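# Carry foam block from desk to recessed far shelf

## Task

Pick up the small foam block lying on the desk and set it down on a shelf belonging to the shelving section at the far end of the aisle that is set back deeper than its neighbours. It must rest on the shelf board itself, not on top of a carton. The robot must not topple or be left leaning, or the task counts as failed.

## Robot and tools

Robot: a Hello Robot Stretch 4, about 1.6 m tall, with one arm. It has an omni-wheel base (rim within 0.23 m of the base origin), a lift that slides up a mast, a telescoping arm that reaches forward, a wrist with yaw, pitch and roll, and a two-finger gripper. Loose objects may occasionally get nudged by the scene.

Frames: the base frame has its origin on the floor under the base centre, x forward, y left, z up, in metres. hand_pose (a point between the open fingertips) is reported in this frame and may be somewhat inaccurate. The odometry frame is the base frame as it stood when the scene began; base_odometry counts wheel rotation only, so slip shows up as travel. Heading is in radians, left positive, -3.142 to 3.142.

Tool move: one action per call. Always pass blocking: false (true or missing is refused); the call returns in about 0.5 s while motion continues. Optional cameras picks images (head_camera, head_left_camera, head_right_camera, wrist_camera, or all; omitted means all, [] means none). An action contains base, joints or both, plus optional speeds, pace, contact_limits; or end_of_arm on its own.
- base: a relative offset from where the base last reported itself, one command per call: translate_m (metres, forward positive, -2 to 2), strafe_m (metres, left positive, -2 to 2), rotate_rad (radians, counter-clockwise positive, -3.2 to 3.2). translate_m and strafe_m may be combined for a straight diagonal without turning; rotate_rad cannot be combined.
- joints: absolute targets keyed by name: lift_m 0 to 1.2; arm_m 0 to 0.55 (extension); wrist_yaw_rad -1.134 to 4.276 (0 forward, left positive, 3.14 folded back, above 3.4 risks hitting the arm); wrist_pitch_rad -1.117 to 4.259 (0 level, 1.57 pointing down); wrist_roll_rad -1.117 to 4.259 (0 fingers level, positive clockwise seen from behind); gripper_m -0.038 to 0.141, fingertip gap in metres (off by up to 0.015; -0.02 or less makes fingers press together). Done tolerance is 0.004 for lengths, 0.02 rad for wrist. Out-of-range joint targets are clipped and reported; other out-of-range values are refused; unknown keys make the call invalid.
- pace: slow, default, fast or max. Base tops out at 0.1/0.3/0.4/0.6 m/s and 1/2/3/4 rad/s; lift 0.15/0.3/0.4/0.5 m/s; arm 0.1/0.4/0.6/0.7 m/s; wrist always 1.82 rad/s. A raised lift (above 0.2) slows the base, down to 0.3 m/s and 1 rad/s at 1.2.
- speeds: per-joint top speed (not gripper_m), overriding pace.
- contact_limits: 0 (lightest) to 1 for arm_m, lift_m, translate_m, strafe_m, rotate_rad, default 0.5, only alongside that same command. A base limit persists until the next base action. The arm stops only after a firm 15-40 N push even at 0. When lifting a load keep lift_m limit at least 0.15 per kg.
- end_of_arm: "enable_torque" revives any wrist or gripper motor that has gone limp.
Motions start together; any action is capped at about 14-15 s (time_out). A new move replaces only the targets it names.

Tool wait: seconds 0 to 10, plus cameras; returns state and images, early if all motion settles. wait(0) shows an ongoing move under "earlier move".
Tool stop: brakes everything still running and re-holds slack wheels; check the "stop:" line.
Tool zoom_image: camera plus region [x0, y0, x1, y1] in pixels of that camera's latest image, top-left origin, at most 504x504.
Tool finished_scene: scene number; ends the scene irreversibly. The block must stay placed without the robot.

Results: "move" reads done or the worst status. Statuses: moving, done (for base: wheels turned enough, even if slipping), off_target, contact_stop (held back, now slack), time_out, limit_stop_at_own_body, limit_stop_at_tilt (lean over 6 degrees; lift, arm and wheels go slack), torque_fault (motor limp until enable_torque). If a move or wait is refused or hit by an uncommanded stop, later move/wait/finished_scene calls in the same reply are skipped. on_its_own reports unrequested behaviour (slack, holds, current off rest). lidar_m: 12 distances in metres, 30-degree sectors counter-clockwise from straight ahead (4th left, 7th behind, 10th right); "-" is nothing seen or closer than 0.25 m; it sees 0.15 m up to robot height. wrist_depth_mm: 7x7 grid of median depths, 100-2000 mm, "-" for invalid. turned_by_wheels vs turned_by_imu differing by over 0.1 rad means a hit or slip. base_tilt in degrees (±3 bias). motor_effort in percent with peaks in brackets; servo_current in mA. Images may lag the state slightly. Camera calibration is given in OpenCV form; T_world_to_cam maps base frame to camera.

Gripping: close to more than 0.015 below the object width (about 0.06 below for a firm hold); a rise in the gripper's servo_current after closing shows a grip. Readings of gripper_m do not prove holding.

Avoid: the wrist hitting the base with lift low (below about 0.2, or 0.45 pointing down); tilting up while rolled or yawed right; yaw above 3.4 with arm out; driving or turning with a heavy load far out; hard pushes, dropping or throwing the block, slamming into furniture. Thinking time lets a running move continue.

Each tool is called as name(argument=value, ...) on one line, values as JSON.

## Session

move()

Scene clock: 0.00 s.
base_odometry: x=+0.000 y=+0.000 heading=+0.000
turned_by_wheels: +0.000
turned_by_imu: +0.000
base_tilt: forward=+0.4 right=+1.5
lidar_m: 1.23 1.23 1.41 2.40 1.42 1.83 2.96 2.95 1.60 1.35 1.35 1.48
base_status: not commanded
joint_positions: lift_m=+0.140 arm_m=+0.002 wrist_yaw_rad=+3.046 wrist_pitch_rad=+0.002 wrist_roll_rad=+0.000 gripper_m=+0.056
joint_status: not commanded
measured_speeds: all 0
motor_effort: lift_m=+20 arm_m=-4 wheel_0=+0 wheel_1=+0 wheel_2=+0
servo_current: wrist_yaw_rad=33 wrist_pitch_rad=33 wrist_roll_rad=26 gripper_m=46
hand_pose: x=-0.1056 y=+0.1144 z=+0.3181 quat_wxyz=(+0.048, -0.001, +0.000, +0.999) (m; base frame)
wrist_depth_mm: 136 139 - - - - - / 114 140 - - - - - / 123 150 - - - - - / 137 192 - - - - - / - - - - - 1921 - / 1118 1138 196 1008 1078 1205 1205 / 798 723 831 152 759 866 854
pictures: head_camera, head_left_camera, head_right_camera, wrist_camera

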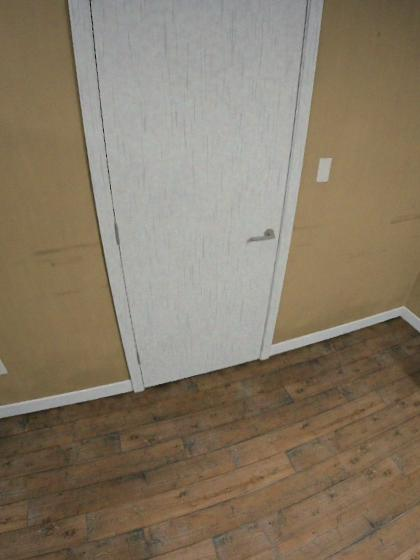

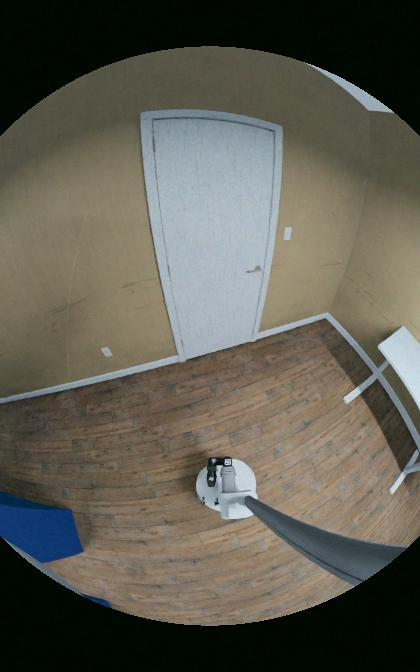

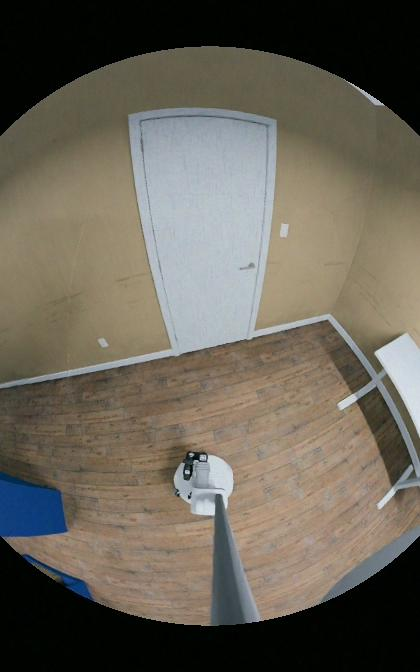

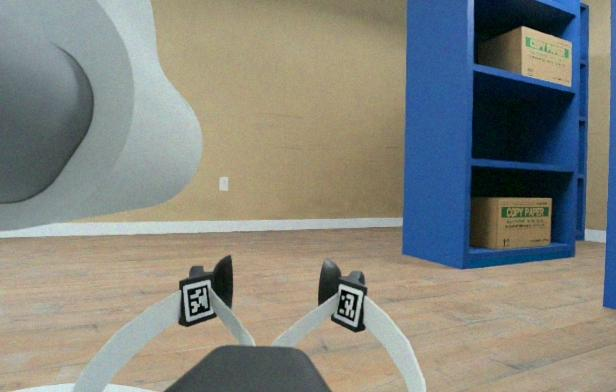

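move(base={"rotate_rad": -1.57}, joints={"lift_m": 0.85, "wrist_yaw_rad": 0, "gripper_m": 0.1}, pace="fast", blocking=false, cameras=[])

wait(seconds=3)

Scene clock: 4.93 s.
move: moving
base_odometry: x=+0.000 y=+0.000 heading=-0.392
turned_by_wheels: -0.392
turned_by_imu: -0.386
base_tilt: forward=+0.4 right=+1.4
lidar_m: 1.37 1.22 1.27 1.57 1.41 1.46 1.86 2.94 2.97 1.48 1.32 1.37
base_status: rotate_rad moving
joint_positions: lift_m=+0.206 arm_m=+0.002 wrist_yaw_rad=+2.394 wrist_pitch_rad=+0.002 wrist_roll_rad=+0.000 gripper_m=+0.076
joint_status: lift_m moving; wrist_yaw_rad moving; gripper_m moving
measured_speeds: translate_m=+0.001 strafe_m=-0.001 rotate_rad=-1.484 lift_m=+0.248 arm_m=+0.000 wrist_yaw_rad=-1.816 wrist_pitch_rad=+0.000 wrist_roll_rad=+0.000
motor_effort: lift_m=+28(28) arm_m=-4(4) wheel_0=+7(8) wheel_1=+9(9) wheel_2=+9(10)
servo_current: wrist_yaw_rad=98(124) wrist_pitch_rad=39(52) wrist_roll_rad=26(33) gripper_m=72(111)
hand_pose: x=+0.0211 y=+0.2602 z=+0.3832 quat_wxyz=(+0.365, -0.001, +0.000, +0.931) (m; base frame)
wrist_depth_mm: - - - - - - - / - - - - - - - / - - - - - - - / - - - - - - - / 1863 - - 1576 - - - / 1281 1205 198 1336 195 1366 1397 / 917 778 960 149 854 931 976
pictures: none
No camera images: "cameras" was empty.

Scene clock: 7.30 s.
earlier move: done
base_odometry: x=+0.000 y=+0.000 heading=-1.570
turned_by_wheels: -1.178
turned_by_imu: -1.164
base_tilt: forward=+0.2 right=+1.3
lidar_m: 1.34 1.34 1.45 1.24 1.24 1.46 2.48 1.43 1.83 2.94 2.94 1.58
base_status: done
joint_positions: lift_m=+0.850 arm_m=+0.002 wrist_yaw_rad=+0.003 wrist_pitch_rad=+0.002 wrist_roll_rad=+0.000 gripper_m=+0.100
joint_status: all done
measured_speeds: all 0
motor_effort: lift_m=+24(28) arm_m=-4(4) wheel_0=+2(9) wheel_1=-1(10) wheel_2=+0(10)
servo_current: wrist_yaw_rad=39(124) wrist_pitch_rad=46(52) wrist_roll_rad=26(33) gripper_m=33(111)
hand_pose: x=+0.4619 y=-0.0864 z=+1.0273 quat_wxyz=(+1.000, +0.000, +0.001, +0.002) (m; base frame)
wrist_depth_mm: - - - - - - - / - - - - - - - / - - - - - - - / - - - - - - - / - - - - - - - / - 185 173 - 194 - - / - - - - - - -
wait: 2.37 of 3 s (the move ended)
pictures: head_camera, head_left_camera, head_right_camera, wrist_camera
camera_calibration:
wrist_camera: T_world_to_cam=[[-0.0444966, -0.998062, 0.0434965, -0.133144], [-0.0246502, -0.0424295, -0.998795, 1.08679], [0.998705, -0.0455152, -0.0227145, -0.212245], [0, 0, 0, 1]] pos_world=[0.232835, -0.0964349, 1.08645]

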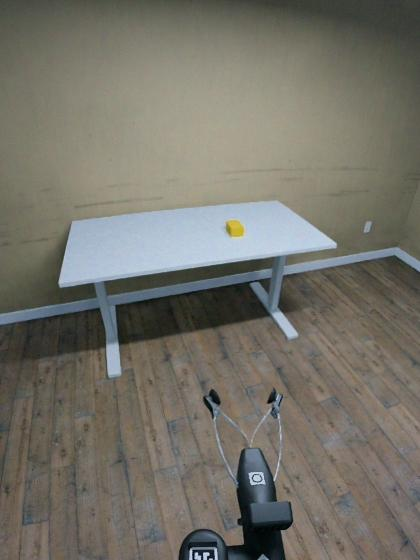

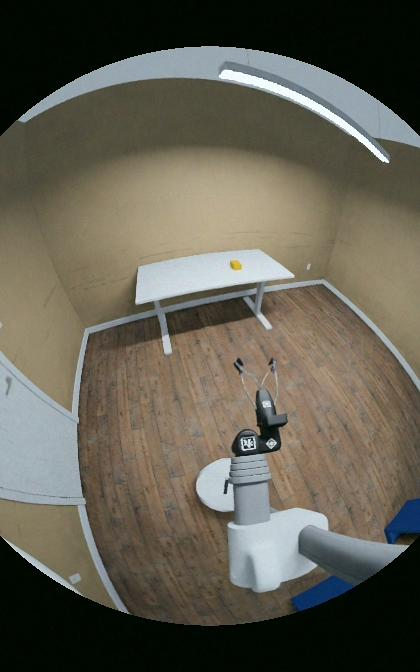

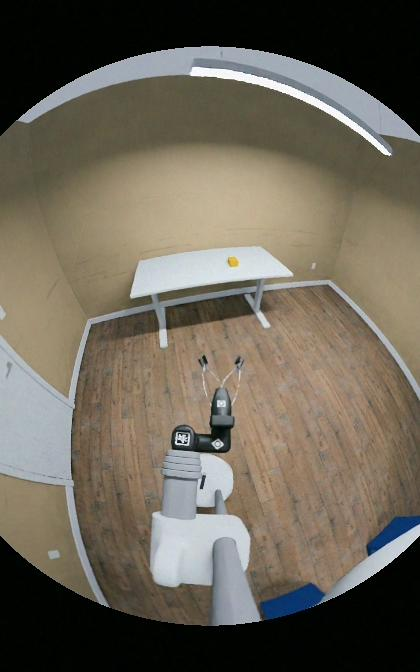

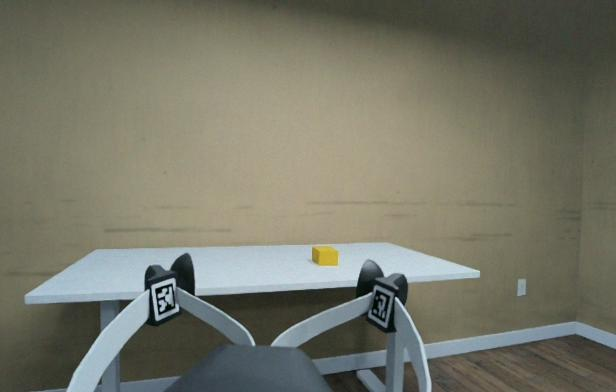

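zoom_image(camera="head_camera", region=[195, 195, 275, 275])

zoom_image(camera="wrist_camera", region=[285, 220, 365, 300])

Scaled by 6.300 from the camera's 420x560 image, which has a finer 1200x1600 frame.

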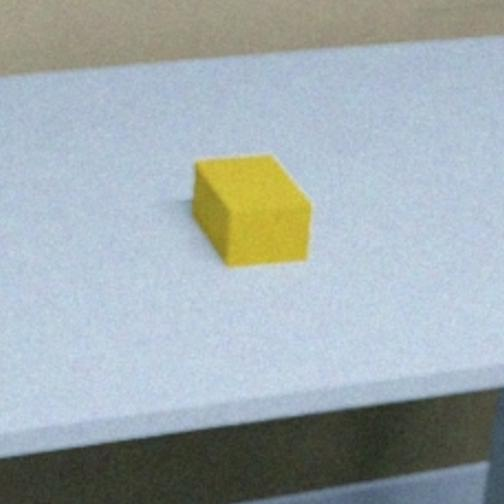

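Scaled by 6.300.

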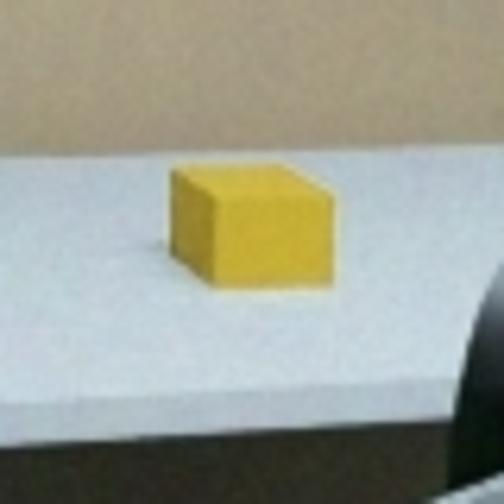

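move(base={"rotate_rad": 0.2}, joints={"wrist_pitch_rad": 0.3}, pace="fast", blocking=false, cameras=[])

wait(seconds=2, cameras=[])

move(base={"translate_m": 0.8, "strafe_m": -0.48}, pace="fast", blocking=false, cameras=[])

wait(seconds=5)

Scene clock: 37.43 s.
move: moving
base_odometry: x=+0.000 y=+0.000 heading=-1.383
turned_by_wheels: +0.187
turned_by_imu: +0.183
base_tilt: forward=+0.2 right=+1.3
lidar_m: 1.33 1.36 1.34 1.21 1.29 1.65 1.42 1.45 1.82 2.93 2.98 1.44
base_status: rotate_rad moving
joint_positions: lift_m=+0.850 arm_m=+0.002 wrist_yaw_rad=+0.003 wrist_pitch_rad=+0.299 wrist_roll_rad=+0.000 gripper_m=+0.100
joint_status: wrist_pitch_rad moving
measured_speeds: translate_m=+0.000 strafe_m=-0.001 rotate_rad=+0.266 lift_m=+0.000 arm_m=+0.000 wrist_yaw_rad=+0.000 wrist_pitch_rad=+0.005 wrist_roll_rad=+0.000
motor_effort: lift_m=+24(24) arm_m=-4(4) wheel_0=-3(8) wheel_1=-3(7) wheel_2=-1(7)
servo_current: wrist_yaw_rad=33(46) wrist_pitch_rad=59(78) wrist_roll_rad=33(33) gripper_m=46(52)
hand_pose: x=+0.4490 y=-0.0865 z=+0.9427 quat_wxyz=(+0.989, +0.000, +0.149, +0.002) (m; base frame)
wrist_depth_mm: - - - - - - - / - - - - - - - / - - - - - - - / - - - - - - - / 1983 - - - - - - / 1708 222 215 1808 191 1863 1808 / 1430 1366 1430 140 1464 1464 1537
pictures: none
No camera images: "cameras" was empty.

Scene clock: 37.83 s.
earlier move: done
base_odometry: x=+0.000 y=+0.000 heading=-1.370
turned_by_wheels: +0.013
turned_by_imu: +0.013
base_tilt: forward=+0.2 right=+1.3
lidar_m: 1.33 1.40 1.33 1.24 1.27 1.68 1.42 1.44 1.91 2.93 2.99 1.44
base_status: done
joint_positions: lift_m=+0.850 arm_m=+0.002 wrist_yaw_rad=+0.003 wrist_pitch_rad=+0.300 wrist_roll_rad=+0.000 gripper_m=+0.100
joint_status: all done
measured_speeds: all 0
motor_effort: lift_m=+24(24) arm_m=-4(4) wheel_0=-3(8) wheel_1=+1(7) wheel_2=-1(7)
servo_current: wrist_yaw_rad=39(46) wrist_pitch_rad=33(78) wrist_roll_rad=26(33) gripper_m=52(52)
hand_pose: x=+0.4490 y=-0.0865 z=+0.9427 quat_wxyz=(+0.989, +0.000, +0.149, +0.002) (m; base frame)
wrist_depth_mm: - - - - - - - / - - - - - - - / - - - - - - - / - - - - - - - / - - - - - - - / 1756 222 215 1808 191 1808 1863 / 1464 1366 1464 140 1464 1464 1499
wait: 0.40 of 2 s (the move ended)
pictures: none
No camera images: "cameras" was empty.

Scene clock: 38.33 s.
move: moving
base_odometry: x=-0.017 y=-0.047 heading=-1.370
turned_by_wheels: +0.000
turned_by_imu: +0.000
base_tilt: forward=+0.3 right=+1.4
lidar_m: 1.30 1.33 1.36 1.24 1.33 1.71 1.46 1.48 1.95 2.90 2.95 1.37
base_status: translate_m moving; strafe_m moving
joint_positions: lift_m=+0.850 arm_m=+0.002 wrist_yaw_rad=+0.003 wrist_pitch_rad=+0.300 wrist_roll_rad=+0.000 gripper_m=+0.100
joint_status: not commanded
measured_speeds: translate_m=+0.165 strafe_m=-0.098 rotate_rad=-0.005 lift_m=+0.000 arm_m=+0.000 wrist_yaw_rad=+0.000 wrist_pitch_rad=+0.000 wrist_roll_rad=+0.000
motor_effort: lift_m=+24(24) arm_m=-4(4) wheel_0=+11(11) wheel_1=-5(5) wheel_2=-11(12)
servo_current: wrist_yaw_rad=39(46) wrist_pitch_rad=13(46) wrist_roll_rad=26(33) gripper_m=52(52)
hand_pose: x=+0.4490 y=-0.0865 z=+0.9427 quat_wxyz=(+0.989, +0.000, +0.149, +0.002) (m; base frame)
wrist_depth_mm: - - - - - - - / - - - - - - - / - - - - - - - / - - - - - - - / - - - - - - - / 1708 222 215 1756 191 1863 1808 / 1430 1366 1464 140 1499 1464 1499
pictures: none
No camera images: "cameras" was empty.

Scene clock: 41.50 s.
earlier move: done
base_odometry: x=-0.311 y=-0.880 heading=-1.370
turned_by_wheels: +0.000
turned_by_imu: -0.003
base_tilt: forward=+0.3 right=+1.3
lidar_m: 0.58 0.61 0.79 1.76 1.84 2.41 2.16 2.25 2.57 2.38 2.22 0.62
base_status: done
joint_positions: lift_m=+0.850 arm_m=+0.002 wrist_yaw_rad=+0.003 wrist_pitch_rad=+0.300 wrist_roll_rad=+0.000 gripper_m=+0.100
joint_status: not commanded
measured_speeds: all 0
motor_effort: lift_m=+24(24) arm_m=-4(4) wheel_0=-1(12) wheel_1=-2(6) wheel_2=+1(12)
servo_current: wrist_yaw_rad=33(59) wrist_pitch_rad=46(52) wrist_roll_rad=33(33) gripper_m=46(59)
hand_pose: x=+0.4490 y=-0.0865 z=+0.9427 quat_wxyz=(+0.989, +0.000, +0.149, +0.002) (m; base frame)
wrist_depth_mm: - - - - - - - / - - - - - - - / - - - - - - - / - - - - - - - / - - - - - - - / - 177 173 - 191 - - / - 1308 - - - 1464 1464
wait: 3.17 of 5 s (the move ended)
pictures: head_camera, head_left_camera, head_right_camera, wrist_camera
camera_calibration:
wrist_camera: T_world_to_cam=[[-0.0298482, -0.998001, 0.05571, -0.148169], [-0.316529, -0.0434291, -0.947588, 1.08465], [0.948113, -0.0459176, -0.3146, 0.0965185], [0, 0, 0, 1]] pos_world=[0.247392, -0.0963354, 1.06642]

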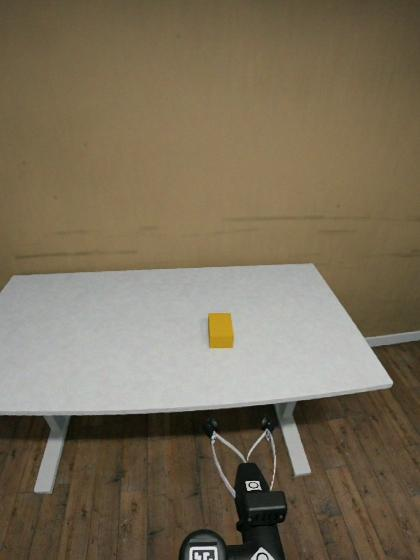

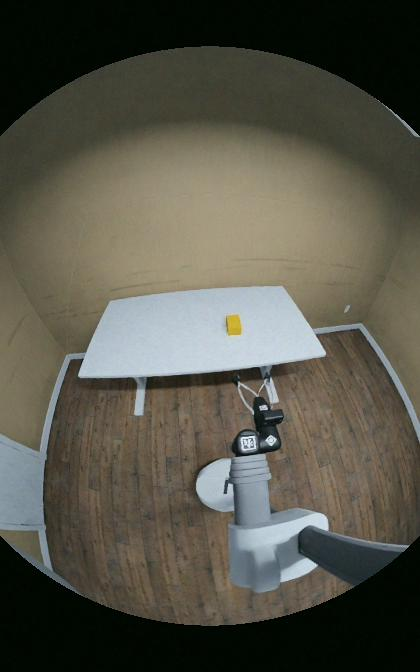

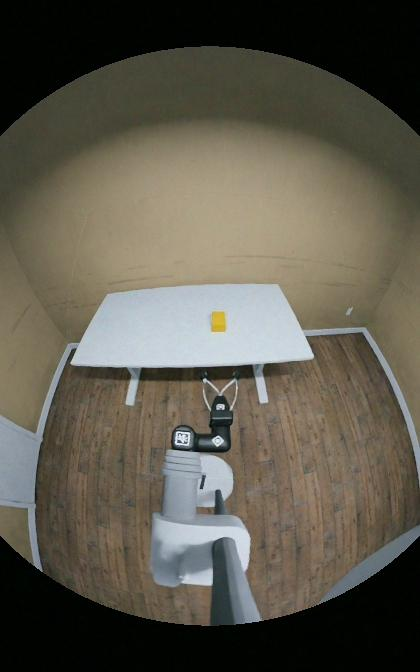

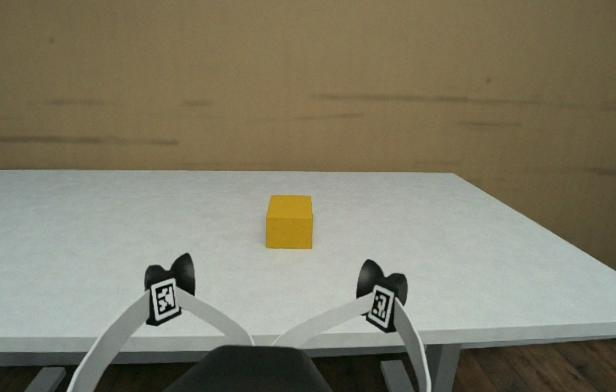

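move(base={"strafe_m": -0.013}, joints={"lift_m": 0.76, "arm_m": 0.31, "gripper_m": 0.135}, blocking=false, cameras=[])

wait(seconds=3, cameras=["wrist_camera", "head_camera"])

Scene clock: 58.30 s.
move: moving
base_odometry: x=-0.324 y=-0.882 heading=-1.370
turned_by_wheels: +0.000
turned_by_imu: -0.001
base_tilt: forward=+0.3 right=+1.5
lidar_m: 0.57 0.62 0.79 1.78 1.85 2.42 2.16 2.23 2.57 2.38 2.23 0.64
base_status: strafe_m moving
joint_positions: lift_m=+0.811 arm_m=+0.054 wrist_yaw_rad=+0.003 wrist_pitch_rad=+0.300 wrist_roll_rad=+0.000 gripper_m=+0.116
joint_status: lift_m moving; arm_m moving; gripper_m moving
measured_speeds: translate_m=+0.000 strafe_m=+0.000 rotate_rad=+0.000 lift_m=-0.149 arm_m=+0.198 wrist_yaw_rad=+0.000 wrist_pitch_rad=+0.000 wrist_roll_rad=+0.000
motor_effort: lift_m=+13(20) arm_m=+9(9) wheel_0=+2(8) wheel_1=-1(10) wheel_2=+0(1)
servo_current: wrist_yaw_rad=39(46) wrist_pitch_rad=52(52) wrist_roll_rad=26(33) gripper_m=124(124)
hand_pose: x=+0.5012 y=-0.0866 z=+0.9043 quat_wxyz=(+0.989, +0.000, +0.149, +0.002) (m; base frame)
wrist_depth_mm: - - - - - - - / - - - - - - - / - - - - - - - / - - - 585 - - - / - - - - - - - / - 186 171 - 195 - - / - 1255 - - - 1366 1430
pictures: none
No camera images: "cameras" was empty.

Scene clock: 59.83 s.
earlier move: done
base_odometry: x=-0.324 y=-0.882 heading=-1.370
turned_by_wheels: +0.000
turned_by_imu: +0.000
base_tilt: forward=+0.3 right=+1.4
lidar_m: 0.58 0.60 0.80 1.79 1.85 2.40 2.16 2.24 2.54 2.36 2.19 0.62
base_status: done
joint_positions: lift_m=+0.760 arm_m=+0.310 wrist_yaw_rad=+0.003 wrist_pitch_rad=+0.300 wrist_roll_rad=+0.000 gripper_m=+0.135
joint_status: all done
measured_speeds: all 0
motor_effort: lift_m=+14(20) arm_m=+6(9) wheel_0=+1(8) wheel_1=-2(10) wheel_2=+0(1)
servo_current: wrist_yaw_rad=39(46) wrist_pitch_rad=39(52) wrist_roll_rad=26(33) gripper_m=46(124)
hand_pose: x=+0.7565 y=-0.0866 z=+0.8535 quat_wxyz=(+0.989, +0.000, +0.149, +0.002) (m; base frame)
wrist_depth_mm: - - - - - - - / - - - - - - - / - - - - - - - / - - - - - - - / - - 324 324 - - - / - 186 325 329 195 - - / - - - - - - -
wait: 1.53 of 3 s (the move ended)
pictures: head_camera, wrist_camera
camera_calibration:
wrist_camera: T_world_to_cam=[[-0.0300632, -0.997996, 0.0556787, -0.133974], [-0.316626, -0.043327, -0.94756, 1.09746], [0.948074, -0.0461161, -0.314689, -0.222909], [0, 0, 0, 1]] pos_world=[0.554792, -0.096435, 0.977225]

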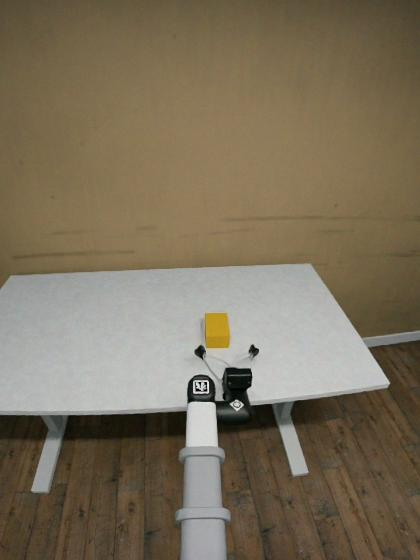

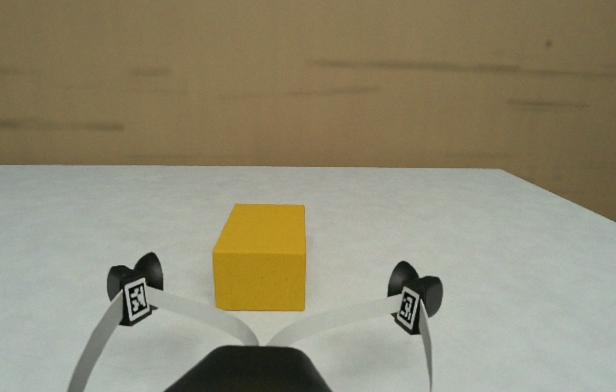

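move(base={"strafe_m": 0.018}, joints={"lift_m": 0.712}, blocking=false, cameras=[])

wait(seconds=2, cameras=[])

move(joints={"arm_m": 0.455}, blocking=false, cameras=[])

wait(seconds=2, cameras=["wrist_camera", "head_camera"])

Scene clock: 74.80 s.
move: moving
base_odometry: x=-0.306 y=-0.879 heading=-1.370
turned_by_wheels: +0.000
turned_by_imu: -0.001
base_tilt: forward=+0.2 right=+1.4
lidar_m: 0.58 0.57 0.79 1.78 1.84 2.41 2.19 2.26 2.55 2.41 2.20 0.62
base_status: strafe_m moving
joint_positions: lift_m=+0.725 arm_m=+0.310 wrist_yaw_rad=+0.003 wrist_pitch_rad=+0.300 wrist_roll_rad=+0.000 gripper_m=+0.135
joint_status: lift_m moving
measured_speeds: translate_m=+0.000 strafe_m=+0.004 rotate_rad=+0.000 lift_m=-0.091 arm_m=+0.000 wrist_yaw_rad=+0.000 wrist_pitch_rad=+0.000 wrist_roll_rad=+0.000
motor_effort: lift_m=+14(15) arm_m=+6(6) wheel_0=-2(9) wheel_1=+1(7) wheel_2=+1(2)
servo_current: wrist_yaw_rad=33(39) wrist_pitch_rad=39(39) wrist_roll_rad=33(39) gripper_m=46(52)
hand_pose: x=+0.7565 y=-0.0866 z=+0.8179 quat_wxyz=(+0.989, +0.000, +0.149, +0.002) (m; base frame)
wrist_depth_mm: - - - - - - - / - - - - - - - / - - - - - - - / - - - 357 - - - / - - 315 317 - - - / - 187 171 - 195 - - / - - - - - - -
pictures: none
No camera images: "cameras" was empty.

Scene clock: 75.40 s.
earlier move: done
base_odometry: x=-0.306 y=-0.879 heading=-1.370
turned_by_wheels: +0.000
turned_by_imu: +0.000
base_tilt: forward=+0.2 right=+1.5
lidar_m: 0.59 0.61 0.76 1.77 1.84 2.38 2.16 2.26 2.57 2.39 2.20 0.65
base_status: done
joint_positions: lift_m=+0.712 arm_m=+0.310 wrist_yaw_rad=+0.003 wrist_pitch_rad=+0.300 wrist_roll_rad=+0.000 gripper_m=+0.135
joint_status: all done
measured_speeds: all 0
motor_effort: lift_m=+14(15) arm_m=+6(7) wheel_0=+0(9) wheel_1=+1(7) wheel_2=+0(2)
servo_current: wrist_yaw_rad=39(46) wrist_pitch_rad=33(52) wrist_roll_rad=33(39) gripper_m=46(52)
hand_pose: x=+0.7565 y=-0.0866 z=+0.8055 quat_wxyz=(+0.989, +0.000, +0.149, +0.002) (m; base frame)
wrist_depth_mm: - - - - - - - / - - - - - - - / - - - - - - - / - - 306 309 - - - / - - 312 315 - - - / - 187 171 - 195 - - / - - - - - - -
wait: 0.60 of 2 s (the move ended)
pictures: none
No camera images: "cameras" was empty.

Scene clock: 75.90 s.
move: moving
base_odometry: x=-0.306 y=-0.879 heading=-1.370
turned_by_wheels: +0.000
turned_by_imu: +0.000
base_tilt: forward=+0.3 right=+1.5
lidar_m: 0.60 0.60 0.78 1.77 1.85 2.41 2.18 2.27 2.56 2.38 2.19 0.64
base_status: not commanded
joint_positions: lift_m=+0.712 arm_m=+0.362 wrist_yaw_rad=+0.003 wrist_pitch_rad=+0.300 wrist_roll_rad=+0.000 gripper_m=+0.135
joint_status: arm_m moving
measured_speeds: translate_m=+0.000 strafe_m=+0.000 rotate_rad=+0.000 lift_m=+0.000 arm_m=+0.198 wrist_yaw_rad=+0.000 wrist_pitch_rad=+0.000 wrist_roll_rad=+0.000
motor_effort: lift_m=+14(14) arm_m=+5(9) wheel_0=+0(0) wheel_1=+1(1) wheel_2=+0(0)
servo_current: wrist_yaw_rad=33(46) wrist_pitch_rad=26(46) wrist_roll_rad=26(33) gripper_m=39(46)
hand_pose: x=+0.8089 y=-0.0866 z=+0.8055 quat_wxyz=(+0.989, +0.000, +0.149, +0.002) (m; base frame)
wrist_depth_mm: - - - - - - - / - - - - - - - / - - - - - - - / - - 282 285 - - - / - - 265 267 - - - / - 187 177 276 195 - - / - - - - - - -
pictures: none
No camera images: "cameras" was empty.

Scene clock: 76.90 s.
earlier move: done
base_odometry: x=-0.306 y=-0.879 heading=-1.370
turned_by_wheels: +0.000
turned_by_imu: +0.000
base_tilt: forward=+0.3 right=+1.2
lidar_m: 0.59 0.60 0.79 1.78 1.81 2.39 2.19 2.25 2.61 2.39 2.21 0.63
base_status: not commanded
joint_positions: lift_m=+0.712 arm_m=+0.455 wrist_yaw_rad=+0.003 wrist_pitch_rad=+0.300 wrist_roll_rad=+0.000 gripper_m=+0.135
joint_status: all done
measured_speeds: all 0
motor_effort: lift_m=+14(14) arm_m=+7(10) wheel_0=+0(0) wheel_1=+1(1) wheel_2=+0(0)
servo_current: wrist_yaw_rad=33(46) wrist_pitch_rad=52(52) wrist_roll_rad=26(33) gripper_m=46(52)
hand_pose: x=+0.9015 y=-0.0866 z=+0.8055 quat_wxyz=(+0.989, +0.000, +0.149, +0.002) (m; base frame)
wrist_depth_mm: - - - - - - - / - - - - - - - / - - - - - - - / - - - 281 - - - / - - 209 213 - - - / - 186 179 178 196 - - / - - 189 134 - - -
wait: 1.00 of 2 s (the move ended)
pictures: head_camera, wrist_camera
camera_calibration:
wrist_camera: T_world_to_cam=[[-0.0300632, -0.997996, 0.0556787, -0.126942], [-0.316626, -0.043327, -0.94756, 1.09789], [0.948074, -0.0461161, -0.314689, -0.375485], [0, 0, 0, 1]] pos_world=[0.699792, -0.096435, 0.929225]

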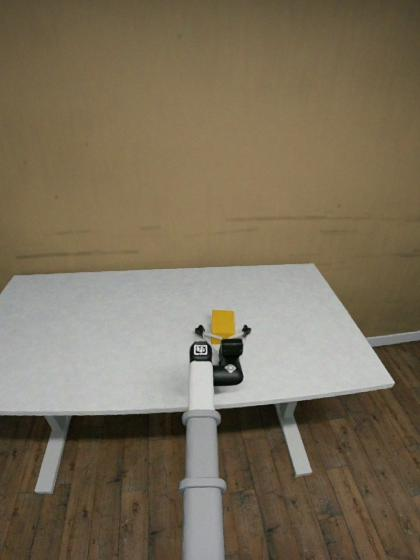

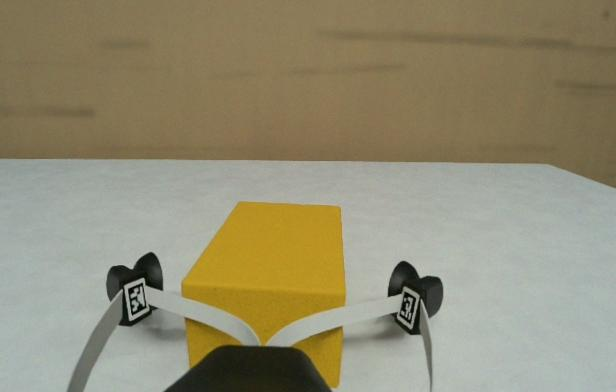

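move(joints={"arm_m": 0.49}, blocking=false, cameras=[])

wait(seconds=1.5, cameras=[])

move(joints={"gripper_m": 0.03}, blocking=false, cameras=[])

wait(seconds=2.5, cameras=["wrist_camera"])

move(joints={"lift_m": 0.85}, pace="slow", blocking=false, cameras=[])

wait(seconds=1.5, cameras=["wrist_camera"])

Scene clock: 86.80 s.
move: moving
base_odometry: x=-0.306 y=-0.879 heading=-1.370
turned_by_wheels: +0.000
turned_by_imu: -0.001
base_tilt: forward=+0.4 right=+1.3
lidar_m: 0.58 0.61 0.80 1.75 1.83 2.39 2.19 2.25 2.56 2.40 2.19 0.64
base_status: not commanded
joint_positions: lift_m=+0.712 arm_m=+0.488 wrist_yaw_rad=+0.003 wrist_pitch_rad=+0.300 wrist_roll_rad=+0.000 gripper_m=+0.135
joint_status: arm_m moving
measured_speeds: translate_m=+0.000 strafe_m=+0.000 rotate_rad=+0.000 lift_m=+0.000 arm_m=+0.038 wrist_yaw_rad=+0.000 wrist_pitch_rad=+0.000 wrist_roll_rad=+0.000
motor_effort: lift_m=+14(14) arm_m=+6(10) wheel_0=+0(0) wheel_1=+1(1) wheel_2=+0(0)
servo_current: wrist_yaw_rad=39(46) wrist_pitch_rad=46(46) wrist_roll_rad=26(33) gripper_m=39(59)
hand_pose: x=+0.9352 y=-0.0866 z=+0.8055 quat_wxyz=(+0.989, +0.000, +0.149, +0.002) (m; base frame)
wrist_depth_mm: - - - - - - - / - - - - - - - / - - - - - - - / - - - 281 - - - / - - 210 213 - - - / - 186 179 179 196 - - / - - 188 134 - - -
pictures: none
No camera images: "cameras" was empty.

Scene clock: 87.17 s.
earlier move: done
base_odometry: x=-0.306 y=-0.879 heading=-1.370
turned_by_wheels: +0.000
turned_by_imu: +0.000
base_tilt: forward=+0.4 right=+1.4
lidar_m: 0.58 0.60 0.80 1.79 1.85 2.37 2.18 2.24 2.58 2.39 2.24 0.64
base_status: not commanded
joint_positions: lift_m=+0.712 arm_m=+0.490 wrist_yaw_rad=+0.003 wrist_pitch_rad=+0.300 wrist_roll_rad=+0.000 gripper_m=+0.135
joint_status: all done
measured_speeds: all 0
motor_effort: lift_m=+14(14) arm_m=+6(10) wheel_0=+0(0) wheel_1=+1(1) wheel_2=+0(0)
servo_current: wrist_yaw_rad=39(46) wrist_pitch_rad=33(46) wrist_roll_rad=20(33) gripper_m=46(59)
hand_pose: x=+0.9365 y=-0.0866 z=+0.8055 quat_wxyz=(+0.989, +0.000, +0.149, +0.002) (m; base frame)
wrist_depth_mm: - - - - - - - / - - - - - - - / - - - - - - - / - - - 282 - - - / - - 210 213 - - - / - 186 179 179 196 - - / - - 189 134 - - -
wait: 0.37 of 1.5 s (the move ended)
pictures: none
No camera images: "cameras" was empty.

Scene clock: 87.67 s.
move: moving
base_odometry: x=-0.306 y=-0.879 heading=-1.370
turned_by_wheels: +0.000
turned_by_imu: +0.000
base_tilt: forward=+0.3 right=+1.3
lidar_m: 0.55 0.57 0.82 1.76 1.84 2.37 2.16 2.27 2.58 2.38 2.21 0.64
base_status: not commanded
joint_positions: lift_m=+0.712 arm_m=+0.490 wrist_yaw_rad=+0.003 wrist_pitch_rad=+0.300 wrist_roll_rad=+0.000 gripper_m=+0.122
joint_status: gripper_m moving
measured_speeds: all 0
motor_effort: lift_m=+14(14) arm_m=+6(6) wheel_0=+0(0) wheel_1=+1(1) wheel_2=+0(0)
servo_current: wrist_yaw_rad=39(39) wrist_pitch_rad=39(46) wrist_roll_rad=33(33) gripper_m=78(91)
hand_pose: x=+0.9365 y=-0.0866 z=+0.8055 quat_wxyz=(+0.989, +0.000, +0.149, +0.002) (m; base frame)
wrist_depth_mm: - - - - - - - / - - - - - - - / - - - - - - - / - - - 281 - - - / - - 208 212 - - - / - 189 180 178 195 - - / - - 189 - - - -
pictures: none
No camera images: "cameras" was empty.

Scene clock: 89.13 s.
earlier move: done
base_odometry: x=-0.306 y=-0.879 heading=-1.370
turned_by_wheels: +0.000
turned_by_imu: +0.000
base_tilt: forward=+0.4 right=+1.3
lidar_m: 0.58 0.61 0.80 1.76 1.85 2.40 2.15 2.27 2.56 2.40 2.20 0.64
base_status: not commanded
joint_positions: lift_m=+0.712 arm_m=+0.490 wrist_yaw_rad=+0.003 wrist_pitch_rad=+0.300 wrist_roll_rad=+0.000 gripper_m=+0.031
joint_status: all done
measured_speeds: all 0
motor_effort: lift_m=+14(14) arm_m=+6(7) wheel_0=+0(0) wheel_1=+1(1) wheel_2=+0(0)
servo_current: wrist_yaw_rad=33(46) wrist_pitch_rad=52(52) wrist_roll_rad=26(39) gripper_m=111(228)
hand_pose: x=+0.9365 y=-0.0866 z=+0.8055 quat_wxyz=(+0.989, +0.000, +0.149, +0.002) (m; base frame)
wrist_depth_mm: - - - - - - - / - - - - - - - / - - - - - - - / - - - 253 - - - / - - 196 201 - - - / - 168 167 166 183 - - / - - 172 148 - - -
wait: 1.47 of 2.5 s (the move ended)
pictures: wrist_camera
camera_calibration:
wrist_camera: T_world_to_cam=[[-0.0300514, -0.997996, 0.0556869, -0.125903], [-0.316836, -0.0433282, -0.94749, 1.10909], [0.948004, -0.046117, -0.314899, -0.408516], [0, 0, 0, 1]] pos_world=[0.734892, -0.096435, 0.929225]

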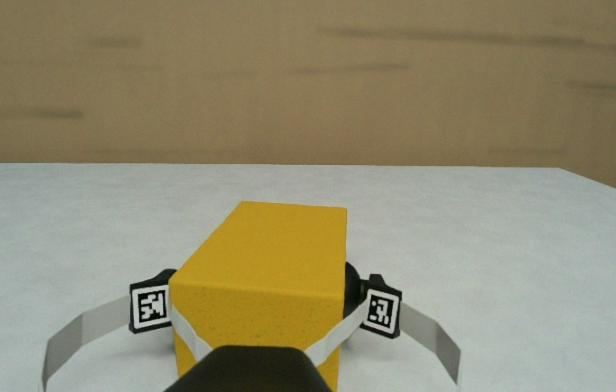

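Scene clock: 89.63 s.
move: moving
base_odometry: x=-0.306 y=-0.879 heading=-1.370
turned_by_wheels: +0.000
turned_by_imu: +0.000
base_tilt: forward=+0.4 right=+1.5
lidar_m: 0.58 0.61 0.80 1.77 1.84 2.39 2.17 2.26 2.57 2.40 2.18 0.63
base_status: not commanded
joint_positions: lift_m=+0.738 arm_m=+0.490 wrist_yaw_rad=+0.003 wrist_pitch_rad=+0.300 wrist_roll_rad=+0.000 gripper_m=+0.031
joint_status: lift_m moving
measured_speeds: translate_m=+0.000 strafe_m=+0.000 rotate_rad=+0.000 lift_m=+0.099 arm_m=+0.000 wrist_yaw_rad=+0.000 wrist_pitch_rad=+0.000 wrist_roll_rad=+0.000
motor_effort: lift_m=+27(27) arm_m=+6(6) wheel_0=+0(0) wheel_1=+1(1) wheel_2=+0(0)
servo_current: wrist_yaw_rad=33(46) wrist_pitch_rad=39(52) wrist_roll_rad=26(33) gripper_m=111(117)
hand_pose: x=+0.9365 y=-0.0866 z=+0.8307 quat_wxyz=(+0.989, +0.000, +0.149, +0.002) (m; base frame)
wrist_depth_mm: - - - - - - - / - - - - - - - / - - - - - - - / - - - 253 - - - / - - 196 201 - - - / - 168 167 165 183 - - / - - 172 147 - - -
pictures: none
No camera images: "cameras" was empty.

Scene clock: 91.10 s.
earlier move: done
base_odometry: x=-0.306 y=-0.879 heading=-1.370
turned_by_wheels: +0.000
turned_by_imu: +0.000
base_tilt: forward=+0.4 right=+1.4
lidar_m: 0.59 0.61 0.81 1.74 1.84 2.40 2.19 2.27 2.57 2.40 2.20 0.64
base_status: not commanded
joint_positions: lift_m=+0.850 arm_m=+0.490 wrist_yaw_rad=+0.003 wrist_pitch_rad=+0.300 wrist_roll_rad=+0.000 gripper_m=+0.031
joint_status: all done
measured_speeds: all 0
motor_effort: lift_m=+25(27) arm_m=+6(6) wheel_0=+0(0) wheel_1=+1(1) wheel_2=+0(0)
servo_current: wrist_yaw_rad=33(46) wrist_pitch_rad=46(59) wrist_roll_rad=33(33) gripper_m=117(117)
hand_pose: x=+0.9365 y=-0.0866 z=+0.9425 quat_wxyz=(+0.989, +0.000, +0.149, +0.002) (m; base frame)
wrist_depth_mm: - - - - - - - / - - - - - - - / - - - - - - - / - - - 254 - - - / - - 196 201 - - - / - 168 167 166 182 - - / - - 172 147 - - -
wait: 1.47 of 1.5 s (the move ended)
pictures: wrist_camera
camera_calibration:
wrist_camera: T_world_to_cam=[[-0.0300456, -0.997996, 0.0556883, -0.133543], [-0.316926, -0.043327, -0.94746, 1.23903], [0.947974, -0.0461161, -0.314989, -0.365225], [0, 0, 0, 1]] pos_world=[0.734892, -0.096435, 1.06633]

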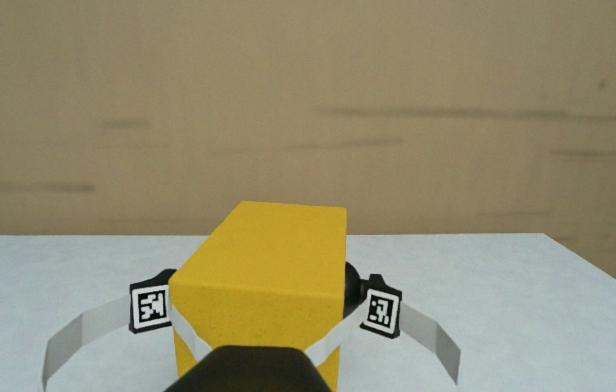

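move(base={"translate_m": -0.6}, joints={"arm_m": 0.0}, blocking=false, cameras=[])

wait(seconds=4, cameras=["head_left_camera", "head_right_camera"])

move(base={"rotate_rad": -2.6}, blocking=false, cameras=[])

wait(seconds=4)

Scene clock: 100.73 s.
move: moving
base_odometry: x=-0.313 y=-0.847 heading=-1.370
turned_by_wheels: +0.000
turned_by_imu: -0.001
base_tilt: forward=+0.4 right=+1.3
lidar_m: 0.62 0.60 0.85 1.76 1.81 2.42 2.15 2.24 2.60 2.41 2.23 0.64
base_status: translate_m moving
joint_positions: lift_m=+0.850 arm_m=+0.438 wrist_yaw_rad=+0.003 wrist_pitch_rad=+0.300 wrist_roll_rad=+0.000 gripper_m=+0.031
joint_status: arm_m moving
joint sent to its limit — arm_m, lower limit.
measured_speeds: translate_m=-0.125 strafe_m=+0.001 rotate_rad=-0.001 lift_m=+0.000 arm_m=-0.199 wrist_yaw_rad=+0.000 wrist_pitch_rad=+0.000 wrist_roll_rad=+0.000
motor_effort: lift_m=+24(25) arm_m=-9(10) wheel_0=-6(7) wheel_1=-3(7) wheel_2=+10(11)
servo_current: wrist_yaw_rad=39(39) wrist_pitch_rad=39(46) wrist_roll_rad=26(33) gripper_m=111(117)
hand_pose: x=+0.8844 y=-0.0866 z=+0.9425 quat_wxyz=(+0.989, +0.000, +0.149, +0.002) (m; base frame)
wrist_depth_mm: - - - - - - - / - - - - - - - / - - - - - - - / - - - 253 - - - / - - 196 201 - - - / - 171 167 166 183 - - / - - 172 148 - - -
pictures: none
No camera images: "cameras" was empty.

Scene clock: 103.73 s.
earlier move: done
base_odometry: x=-0.425 y=-0.291 heading=-1.371
turned_by_wheels: +0.000
turned_by_imu: +0.000
base_tilt: forward=+0.3 right=+1.4
lidar_m: 1.16 1.23 1.83 1.73 1.81 2.31 1.57 1.71 2.63 2.46 2.50 1.26
base_status: done
joint_positions: lift_m=+0.850 arm_m=+0.002 wrist_yaw_rad=+0.003 wrist_pitch_rad=+0.300 wrist_roll_rad=+0.000 gripper_m=+0.031
joint_status: all done
joint sent to its limit — arm_m, lower limit.
measured_speeds: all 0
motor_effort: lift_m=+24(25) arm_m=-6(10) wheel_0=-2(8) wheel_1=+0(8) wheel_2=-1(11)
servo_current: wrist_yaw_rad=46(46) wrist_pitch_rad=46(52) wrist_roll_rad=26(33) gripper_m=104(124)
hand_pose: x=+0.4491 y=-0.0866 z=+0.9426 quat_wxyz=(+0.989, +0.000, +0.149, +0.001) (m; base frame)
wrist_depth_mm: - - - - - - - / - - - - - - - / - - - - - - - / - - - 254 - - - / - - 196 201 - - - / 1708 176 167 166 183 1921 1863 / 1366 1397 172 148 1397 1430 1537
wait: 3.00 of 4 s (the move ended)
pictures: head_left_camera, head_right_camera

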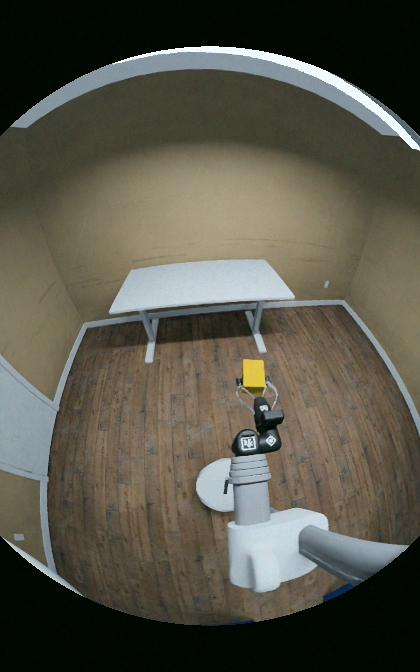

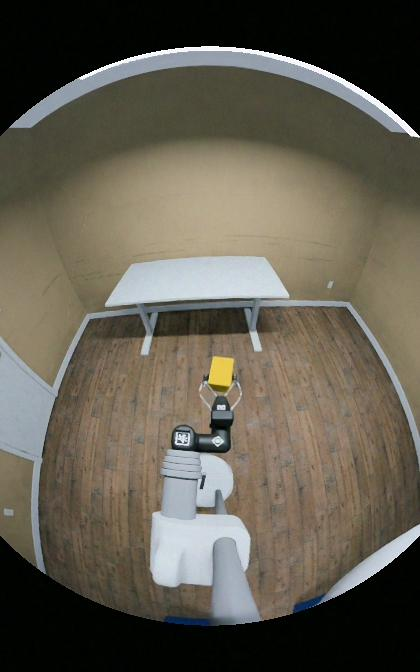

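Scene clock: 104.23 s.
move: moving
base_odometry: x=-0.425 y=-0.291 heading=-1.631
turned_by_wheels: -0.261
turned_by_imu: -0.257
base_tilt: forward=+0.3 right=+1.4
lidar_m: 0.51 1.18 1.34 1.76 1.74 1.94 1.59 1.57 1.74 2.47 2.46 2.43
base_status: rotate_rad moving
joint_positions: lift_m=+0.850 arm_m=+0.002 wrist_yaw_rad=+0.003 wrist_pitch_rad=+0.300 wrist_roll_rad=+0.000 gripper_m=+0.031
joint_status: not commanded
measured_speeds: translate_m=-0.002 strafe_m=-0.001 rotate_rad=-0.994 lift_m=+0.000 arm_m=+0.000 wrist_yaw_rad=+0.000 wrist_pitch_rad=+0.000 wrist_roll_rad=+0.000
motor_effort: lift_m=+24(24) arm_m=-6(6) wheel_0=+6(6) wheel_1=+7(8) wheel_2=+8(8)
servo_current: wrist_yaw_rad=39(39) wrist_pitch_rad=46(52) wrist_roll_rad=26(33) gripper_m=117(117)
hand_pose: x=+0.4491 y=-0.0866 z=+0.9426 quat_wxyz=(+0.989, +0.000, +0.149, +0.001) (m; base frame)
wrist_depth_mm: - - - - - - - / - - - - - - - / - - - - - - - / - - - 271 - - - / - - 196 201 - - - / 1661 176 167 166 183 1921 1863 / 1397 1397 172 147 1464 1397 1499
pictures: none
No camera images: "cameras" was empty.

Scene clock: 106.33 s.
earlier move: done
base_odometry: x=-0.425 y=-0.291 heading=+2.313
turned_by_wheels: -2.339
turned_by_imu: -2.310
base_tilt: forward=+0.3 right=+1.5
lidar_m: 0.52 2.61 2.46 2.54 1.25 1.17 1.22 1.80 1.72 1.80 2.38 1.57
base_status: done
joint_positions: lift_m=+0.850 arm_m=+0.002 wrist_yaw_rad=+0.003 wrist_pitch_rad=+0.300 wrist_roll_rad=+0.000 gripper_m=+0.031
joint_status: not commanded
measured_speeds: all 0
motor_effort: lift_m=+24(24) arm_m=-6(6) wheel_0=+2(7) wheel_1=+0(11) wheel_2=+0(9)
servo_current: wrist_yaw_rad=39(46) wrist_pitch_rad=33(52) wrist_roll_rad=26(39) gripper_m=111(124)
hand_pose: x=+0.4491 y=-0.0866 z=+0.9426 quat_wxyz=(+0.989, +0.000, +0.149, +0.001) (m; base frame)
wrist_depth_mm: - - - - - - - / - - - 1499 - - - / - - - - - - - / - - - 271 - - - / - - 197 200 - - - / 1708 177 167 166 183 - - / 1366 1397 172 147 1464 1366 1464
wait: 2.10 of 4 s (the move ended)
pictures: head_camera, head_left_camera, head_right_camera, wrist_camera
camera_calibration:
wrist_camera: T_world_to_cam=[[-0.0300452, -0.997996, 0.0556897, -0.148195], [-0.316926, -0.0433285, -0.94746, 1.08465], [0.947974, -0.0461161, -0.314989, 0.0968494], [0, 0, 0, 1]] pos_world=[0.247492, -0.096435, 1.06643]

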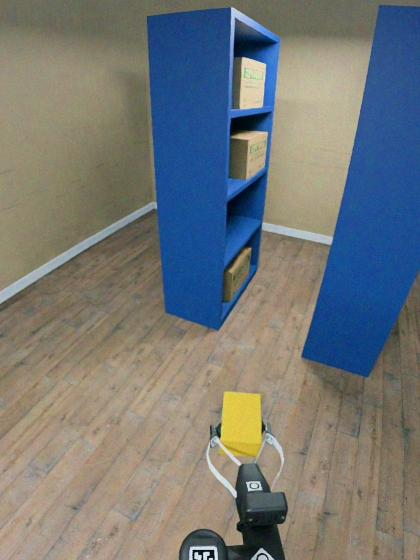

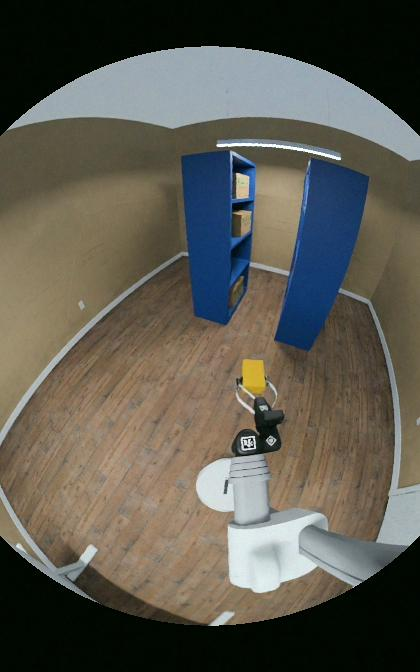

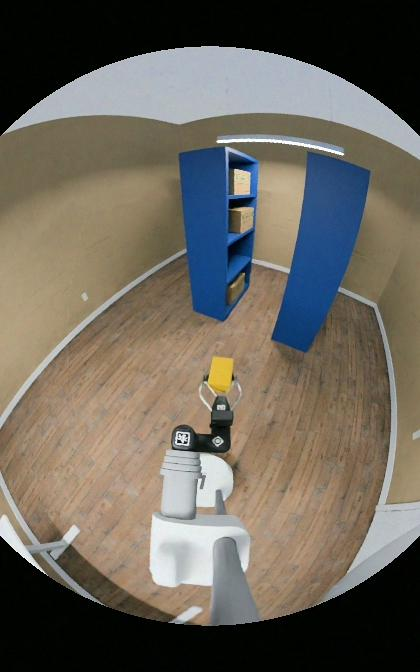

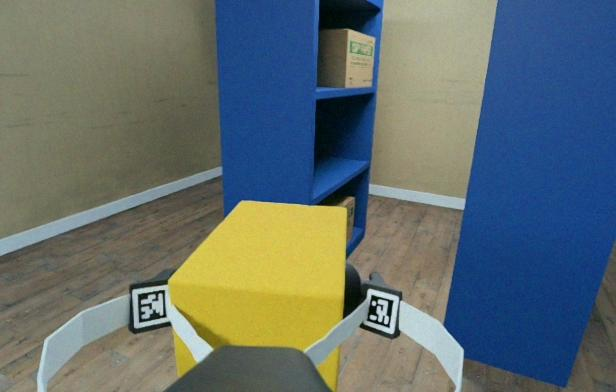

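move(base={"rotate_rad": -0.45}, blocking=false, cameras=[])

wait(seconds=3, cameras=[])

move(base={"translate_m": 0.9, "strafe_m": 0.34}, blocking=false, cameras=[])

wait(seconds=5)

Scene clock: 120.80 s.
move: moving
base_odometry: x=-0.425 y=-0.291 heading=+2.054
turned_by_wheels: -0.259
turned_by_imu: -0.256
base_tilt: forward=+0.4 right=+1.3
lidar_m: 0.49 1.80 2.47 2.45 2.40 1.20 1.20 1.37 1.74 1.71 1.96 1.59
base_status: rotate_rad moving
joint_positions: lift_m=+0.850 arm_m=+0.002 wrist_yaw_rad=+0.003 wrist_pitch_rad=+0.300 wrist_roll_rad=+0.000 gripper_m=+0.031
joint_status: not commanded
measured_speeds: translate_m=+0.001 strafe_m=+0.000 rotate_rad=-0.922 lift_m=+0.000 arm_m=+0.000 wrist_yaw_rad=+0.000 wrist_pitch_rad=+0.000 wrist_roll_rad=+0.000
motor_effort: lift_m=+24(24) arm_m=-6(6) wheel_0=+5(8) wheel_1=+7(7) wheel_2=+6(9)
servo_current: wrist_yaw_rad=33(39) wrist_pitch_rad=33(46) wrist_roll_rad=26(33) gripper_m=111(117)
hand_pose: x=+0.4491 y=-0.0866 z=+0.9426 quat_wxyz=(+0.989, +0.000, +0.149, +0.001) (m; base frame)
wrist_depth_mm: - - - - - - - / - - 1576 - - - - / - - - - - - - / - - 267 - - - - / - - 196 202 - - - / 1708 178 167 166 183 1808 1808 / 1397 1397 172 147 1464 1430 1499
pictures: none
No camera images: "cameras" was empty.

Scene clock: 121.53 s.
earlier move: done
base_odometry: x=-0.425 y=-0.291 heading=+1.863
turned_by_wheels: -0.191
turned_by_imu: -0.189
base_tilt: forward=+0.3 right=+1.4
lidar_m: 1.58 1.71 2.55 2.47 2.56 1.25 1.19 1.25 1.78 1.74 1.84 1.65
base_status: done
joint_positions: lift_m=+0.850 arm_m=+0.002 wrist_yaw_rad=+0.003 wrist_pitch_rad=+0.300 wrist_roll_rad=+0.000 gripper_m=+0.031
joint_status: not commanded
measured_speeds: all 0
motor_effort: lift_m=+24(24) arm_m=-6(6) wheel_0=+3(8) wheel_1=+1(7) wheel_2=+1(9)
servo_current: wrist_yaw_rad=33(39) wrist_pitch_rad=59(59) wrist_roll_rad=26(33) gripper_m=111(117)
hand_pose: x=+0.4491 y=-0.0866 z=+0.9426 quat_wxyz=(+0.989, +0.000, +0.149, +0.001) (m; base frame)
wrist_depth_mm: - - - - - - - / - - - - - - - / - - - - - - - / - - - 254 - - - / - 1983 197 201 - - - / 1618 175 167 166 183 1921 1863 / 1366 1397 172 147 1430 1397 1499
wait: 0.73 of 3 s (the move ended)
pictures: none
No camera images: "cameras" was empty.

Scene clock: 122.03 s.
move: moving
base_odometry: x=-0.447 y=-0.263 heading=+1.863
turned_by_wheels: +0.000
turned_by_imu: +0.000
base_tilt: forward=+0.4 right=+1.4
lidar_m: 1.55 1.70 2.54 2.45 2.57 1.27 1.20 1.26 1.79 1.71 1.82 1.60
base_status: translate_m moving; strafe_m moving
joint_positions: lift_m=+0.850 arm_m=+0.002 wrist_yaw_rad=+0.003 wrist_pitch_rad=+0.300 wrist_roll_rad=+0.000 gripper_m=+0.031
joint_status: not commanded
measured_speeds: translate_m=+0.125 strafe_m=+0.048 rotate_rad=-0.006 lift_m=+0.000 arm_m=+0.000 wrist_yaw_rad=+0.000 wrist_pitch_rad=+0.000 wrist_roll_rad=+0.000
motor_effort: lift_m=+24(24) arm_m=-6(6) wheel_0=+4(6) wheel_1=+8(9) wheel_2=-8(9)
servo_current: wrist_yaw_rad=33(39) wrist_pitch_rad=33(46) wrist_roll_rad=26(33) gripper_m=104(111)
hand_pose: x=+0.4491 y=-0.0866 z=+0.9426 quat_wxyz=(+0.989, +0.000, +0.149, +0.001) (m; base frame)
wrist_depth_mm: - - - - - - - / - - - - - - - / - - - - - - - / - - - 270 - - - / - 1863 198 202 - - - / 1576 175 167 166 183 1921 1863 / 1366 1430 172 148 1464 1397 1499
pictures: none
No camera images: "cameras" was empty.

Scene clock: 126.13 s.
earlier move: done
base_odometry: x=-1.011 y=+0.473 heading=+1.864
turned_by_wheels: +0.000
turned_by_imu: +0.000
base_tilt: forward=+0.4 right=+1.4
lidar_m: 0.51 0.76 1.03 2.10 2.22 2.97 2.87 2.19 2.17 2.09 0.98 0.74
base_status: done
joint_positions: lift_m=+0.850 arm_m=+0.002 wrist_yaw_rad=+0.003 wrist_pitch_rad=+0.300 wrist_roll_rad=+0.000 gripper_m=+0.031
joint_status: not commanded
measured_speeds: all 0
motor_effort: lift_m=+24(24) arm_m=-6(6) wheel_0=+3(6) wheel_1=+0(10) wheel_2=+2(10)
servo_current: wrist_yaw_rad=39(52) wrist_pitch_rad=46(59) wrist_roll_rad=33(33) gripper_m=117(124)
hand_pose: x=+0.4491 y=-0.0866 z=+0.9426 quat_wxyz=(+0.989, +0.000, +0.149, +0.001) (m; base frame)
wrist_depth_mm: - - - - - - - / - - - - - - - / 559 - - - 1366 - - / - - - - 1042 878 - / - - 196 201 931 891 - / - 171 168 166 184 - - / - 991 172 148 960 - -
wait: 4.10 of 5 s (the move ended)
pictures: head_camera, head_left_camera, head_right_camera, wrist_camera
camera_calibration:
wrist_camera: T_world_to_cam=[[-0.03014, -0.997991, 0.0557208, -0.148204], [-0.31693, -0.0433279, -0.947459, 1.08465], [0.94797, -0.046216, -0.314988, 0.0968392], [0, 0, 0, 1]] pos_world=[0.247492, -0.0964349, 1.06643]

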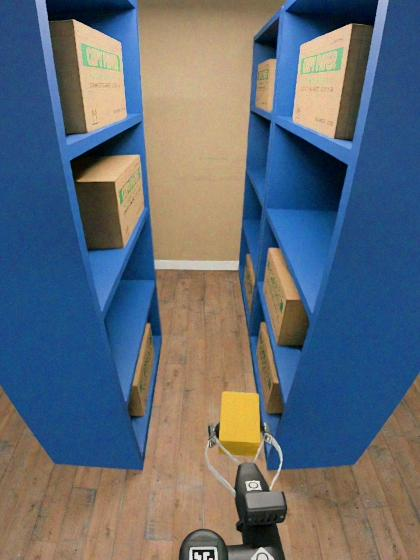

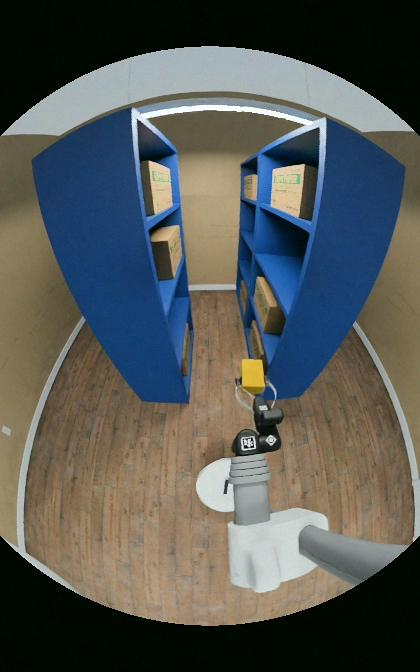

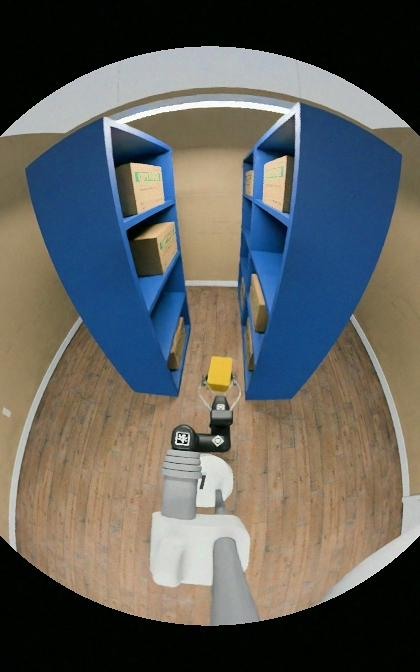

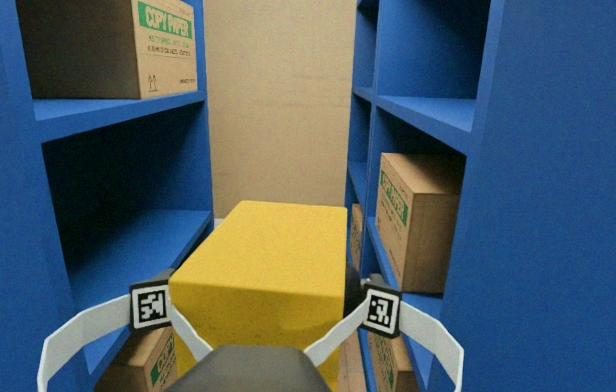

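zoom_image(camera="head_camera", region=[100, 0, 340, 400])

Scaled by 1.260 from the camera's 420x560 image, which has a finer 1200x1600 frame.

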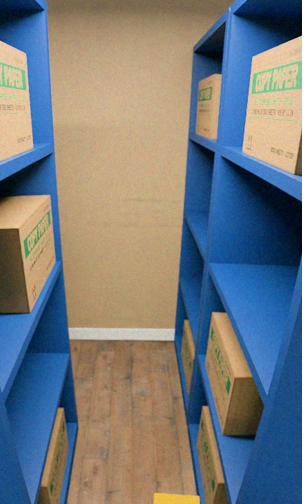

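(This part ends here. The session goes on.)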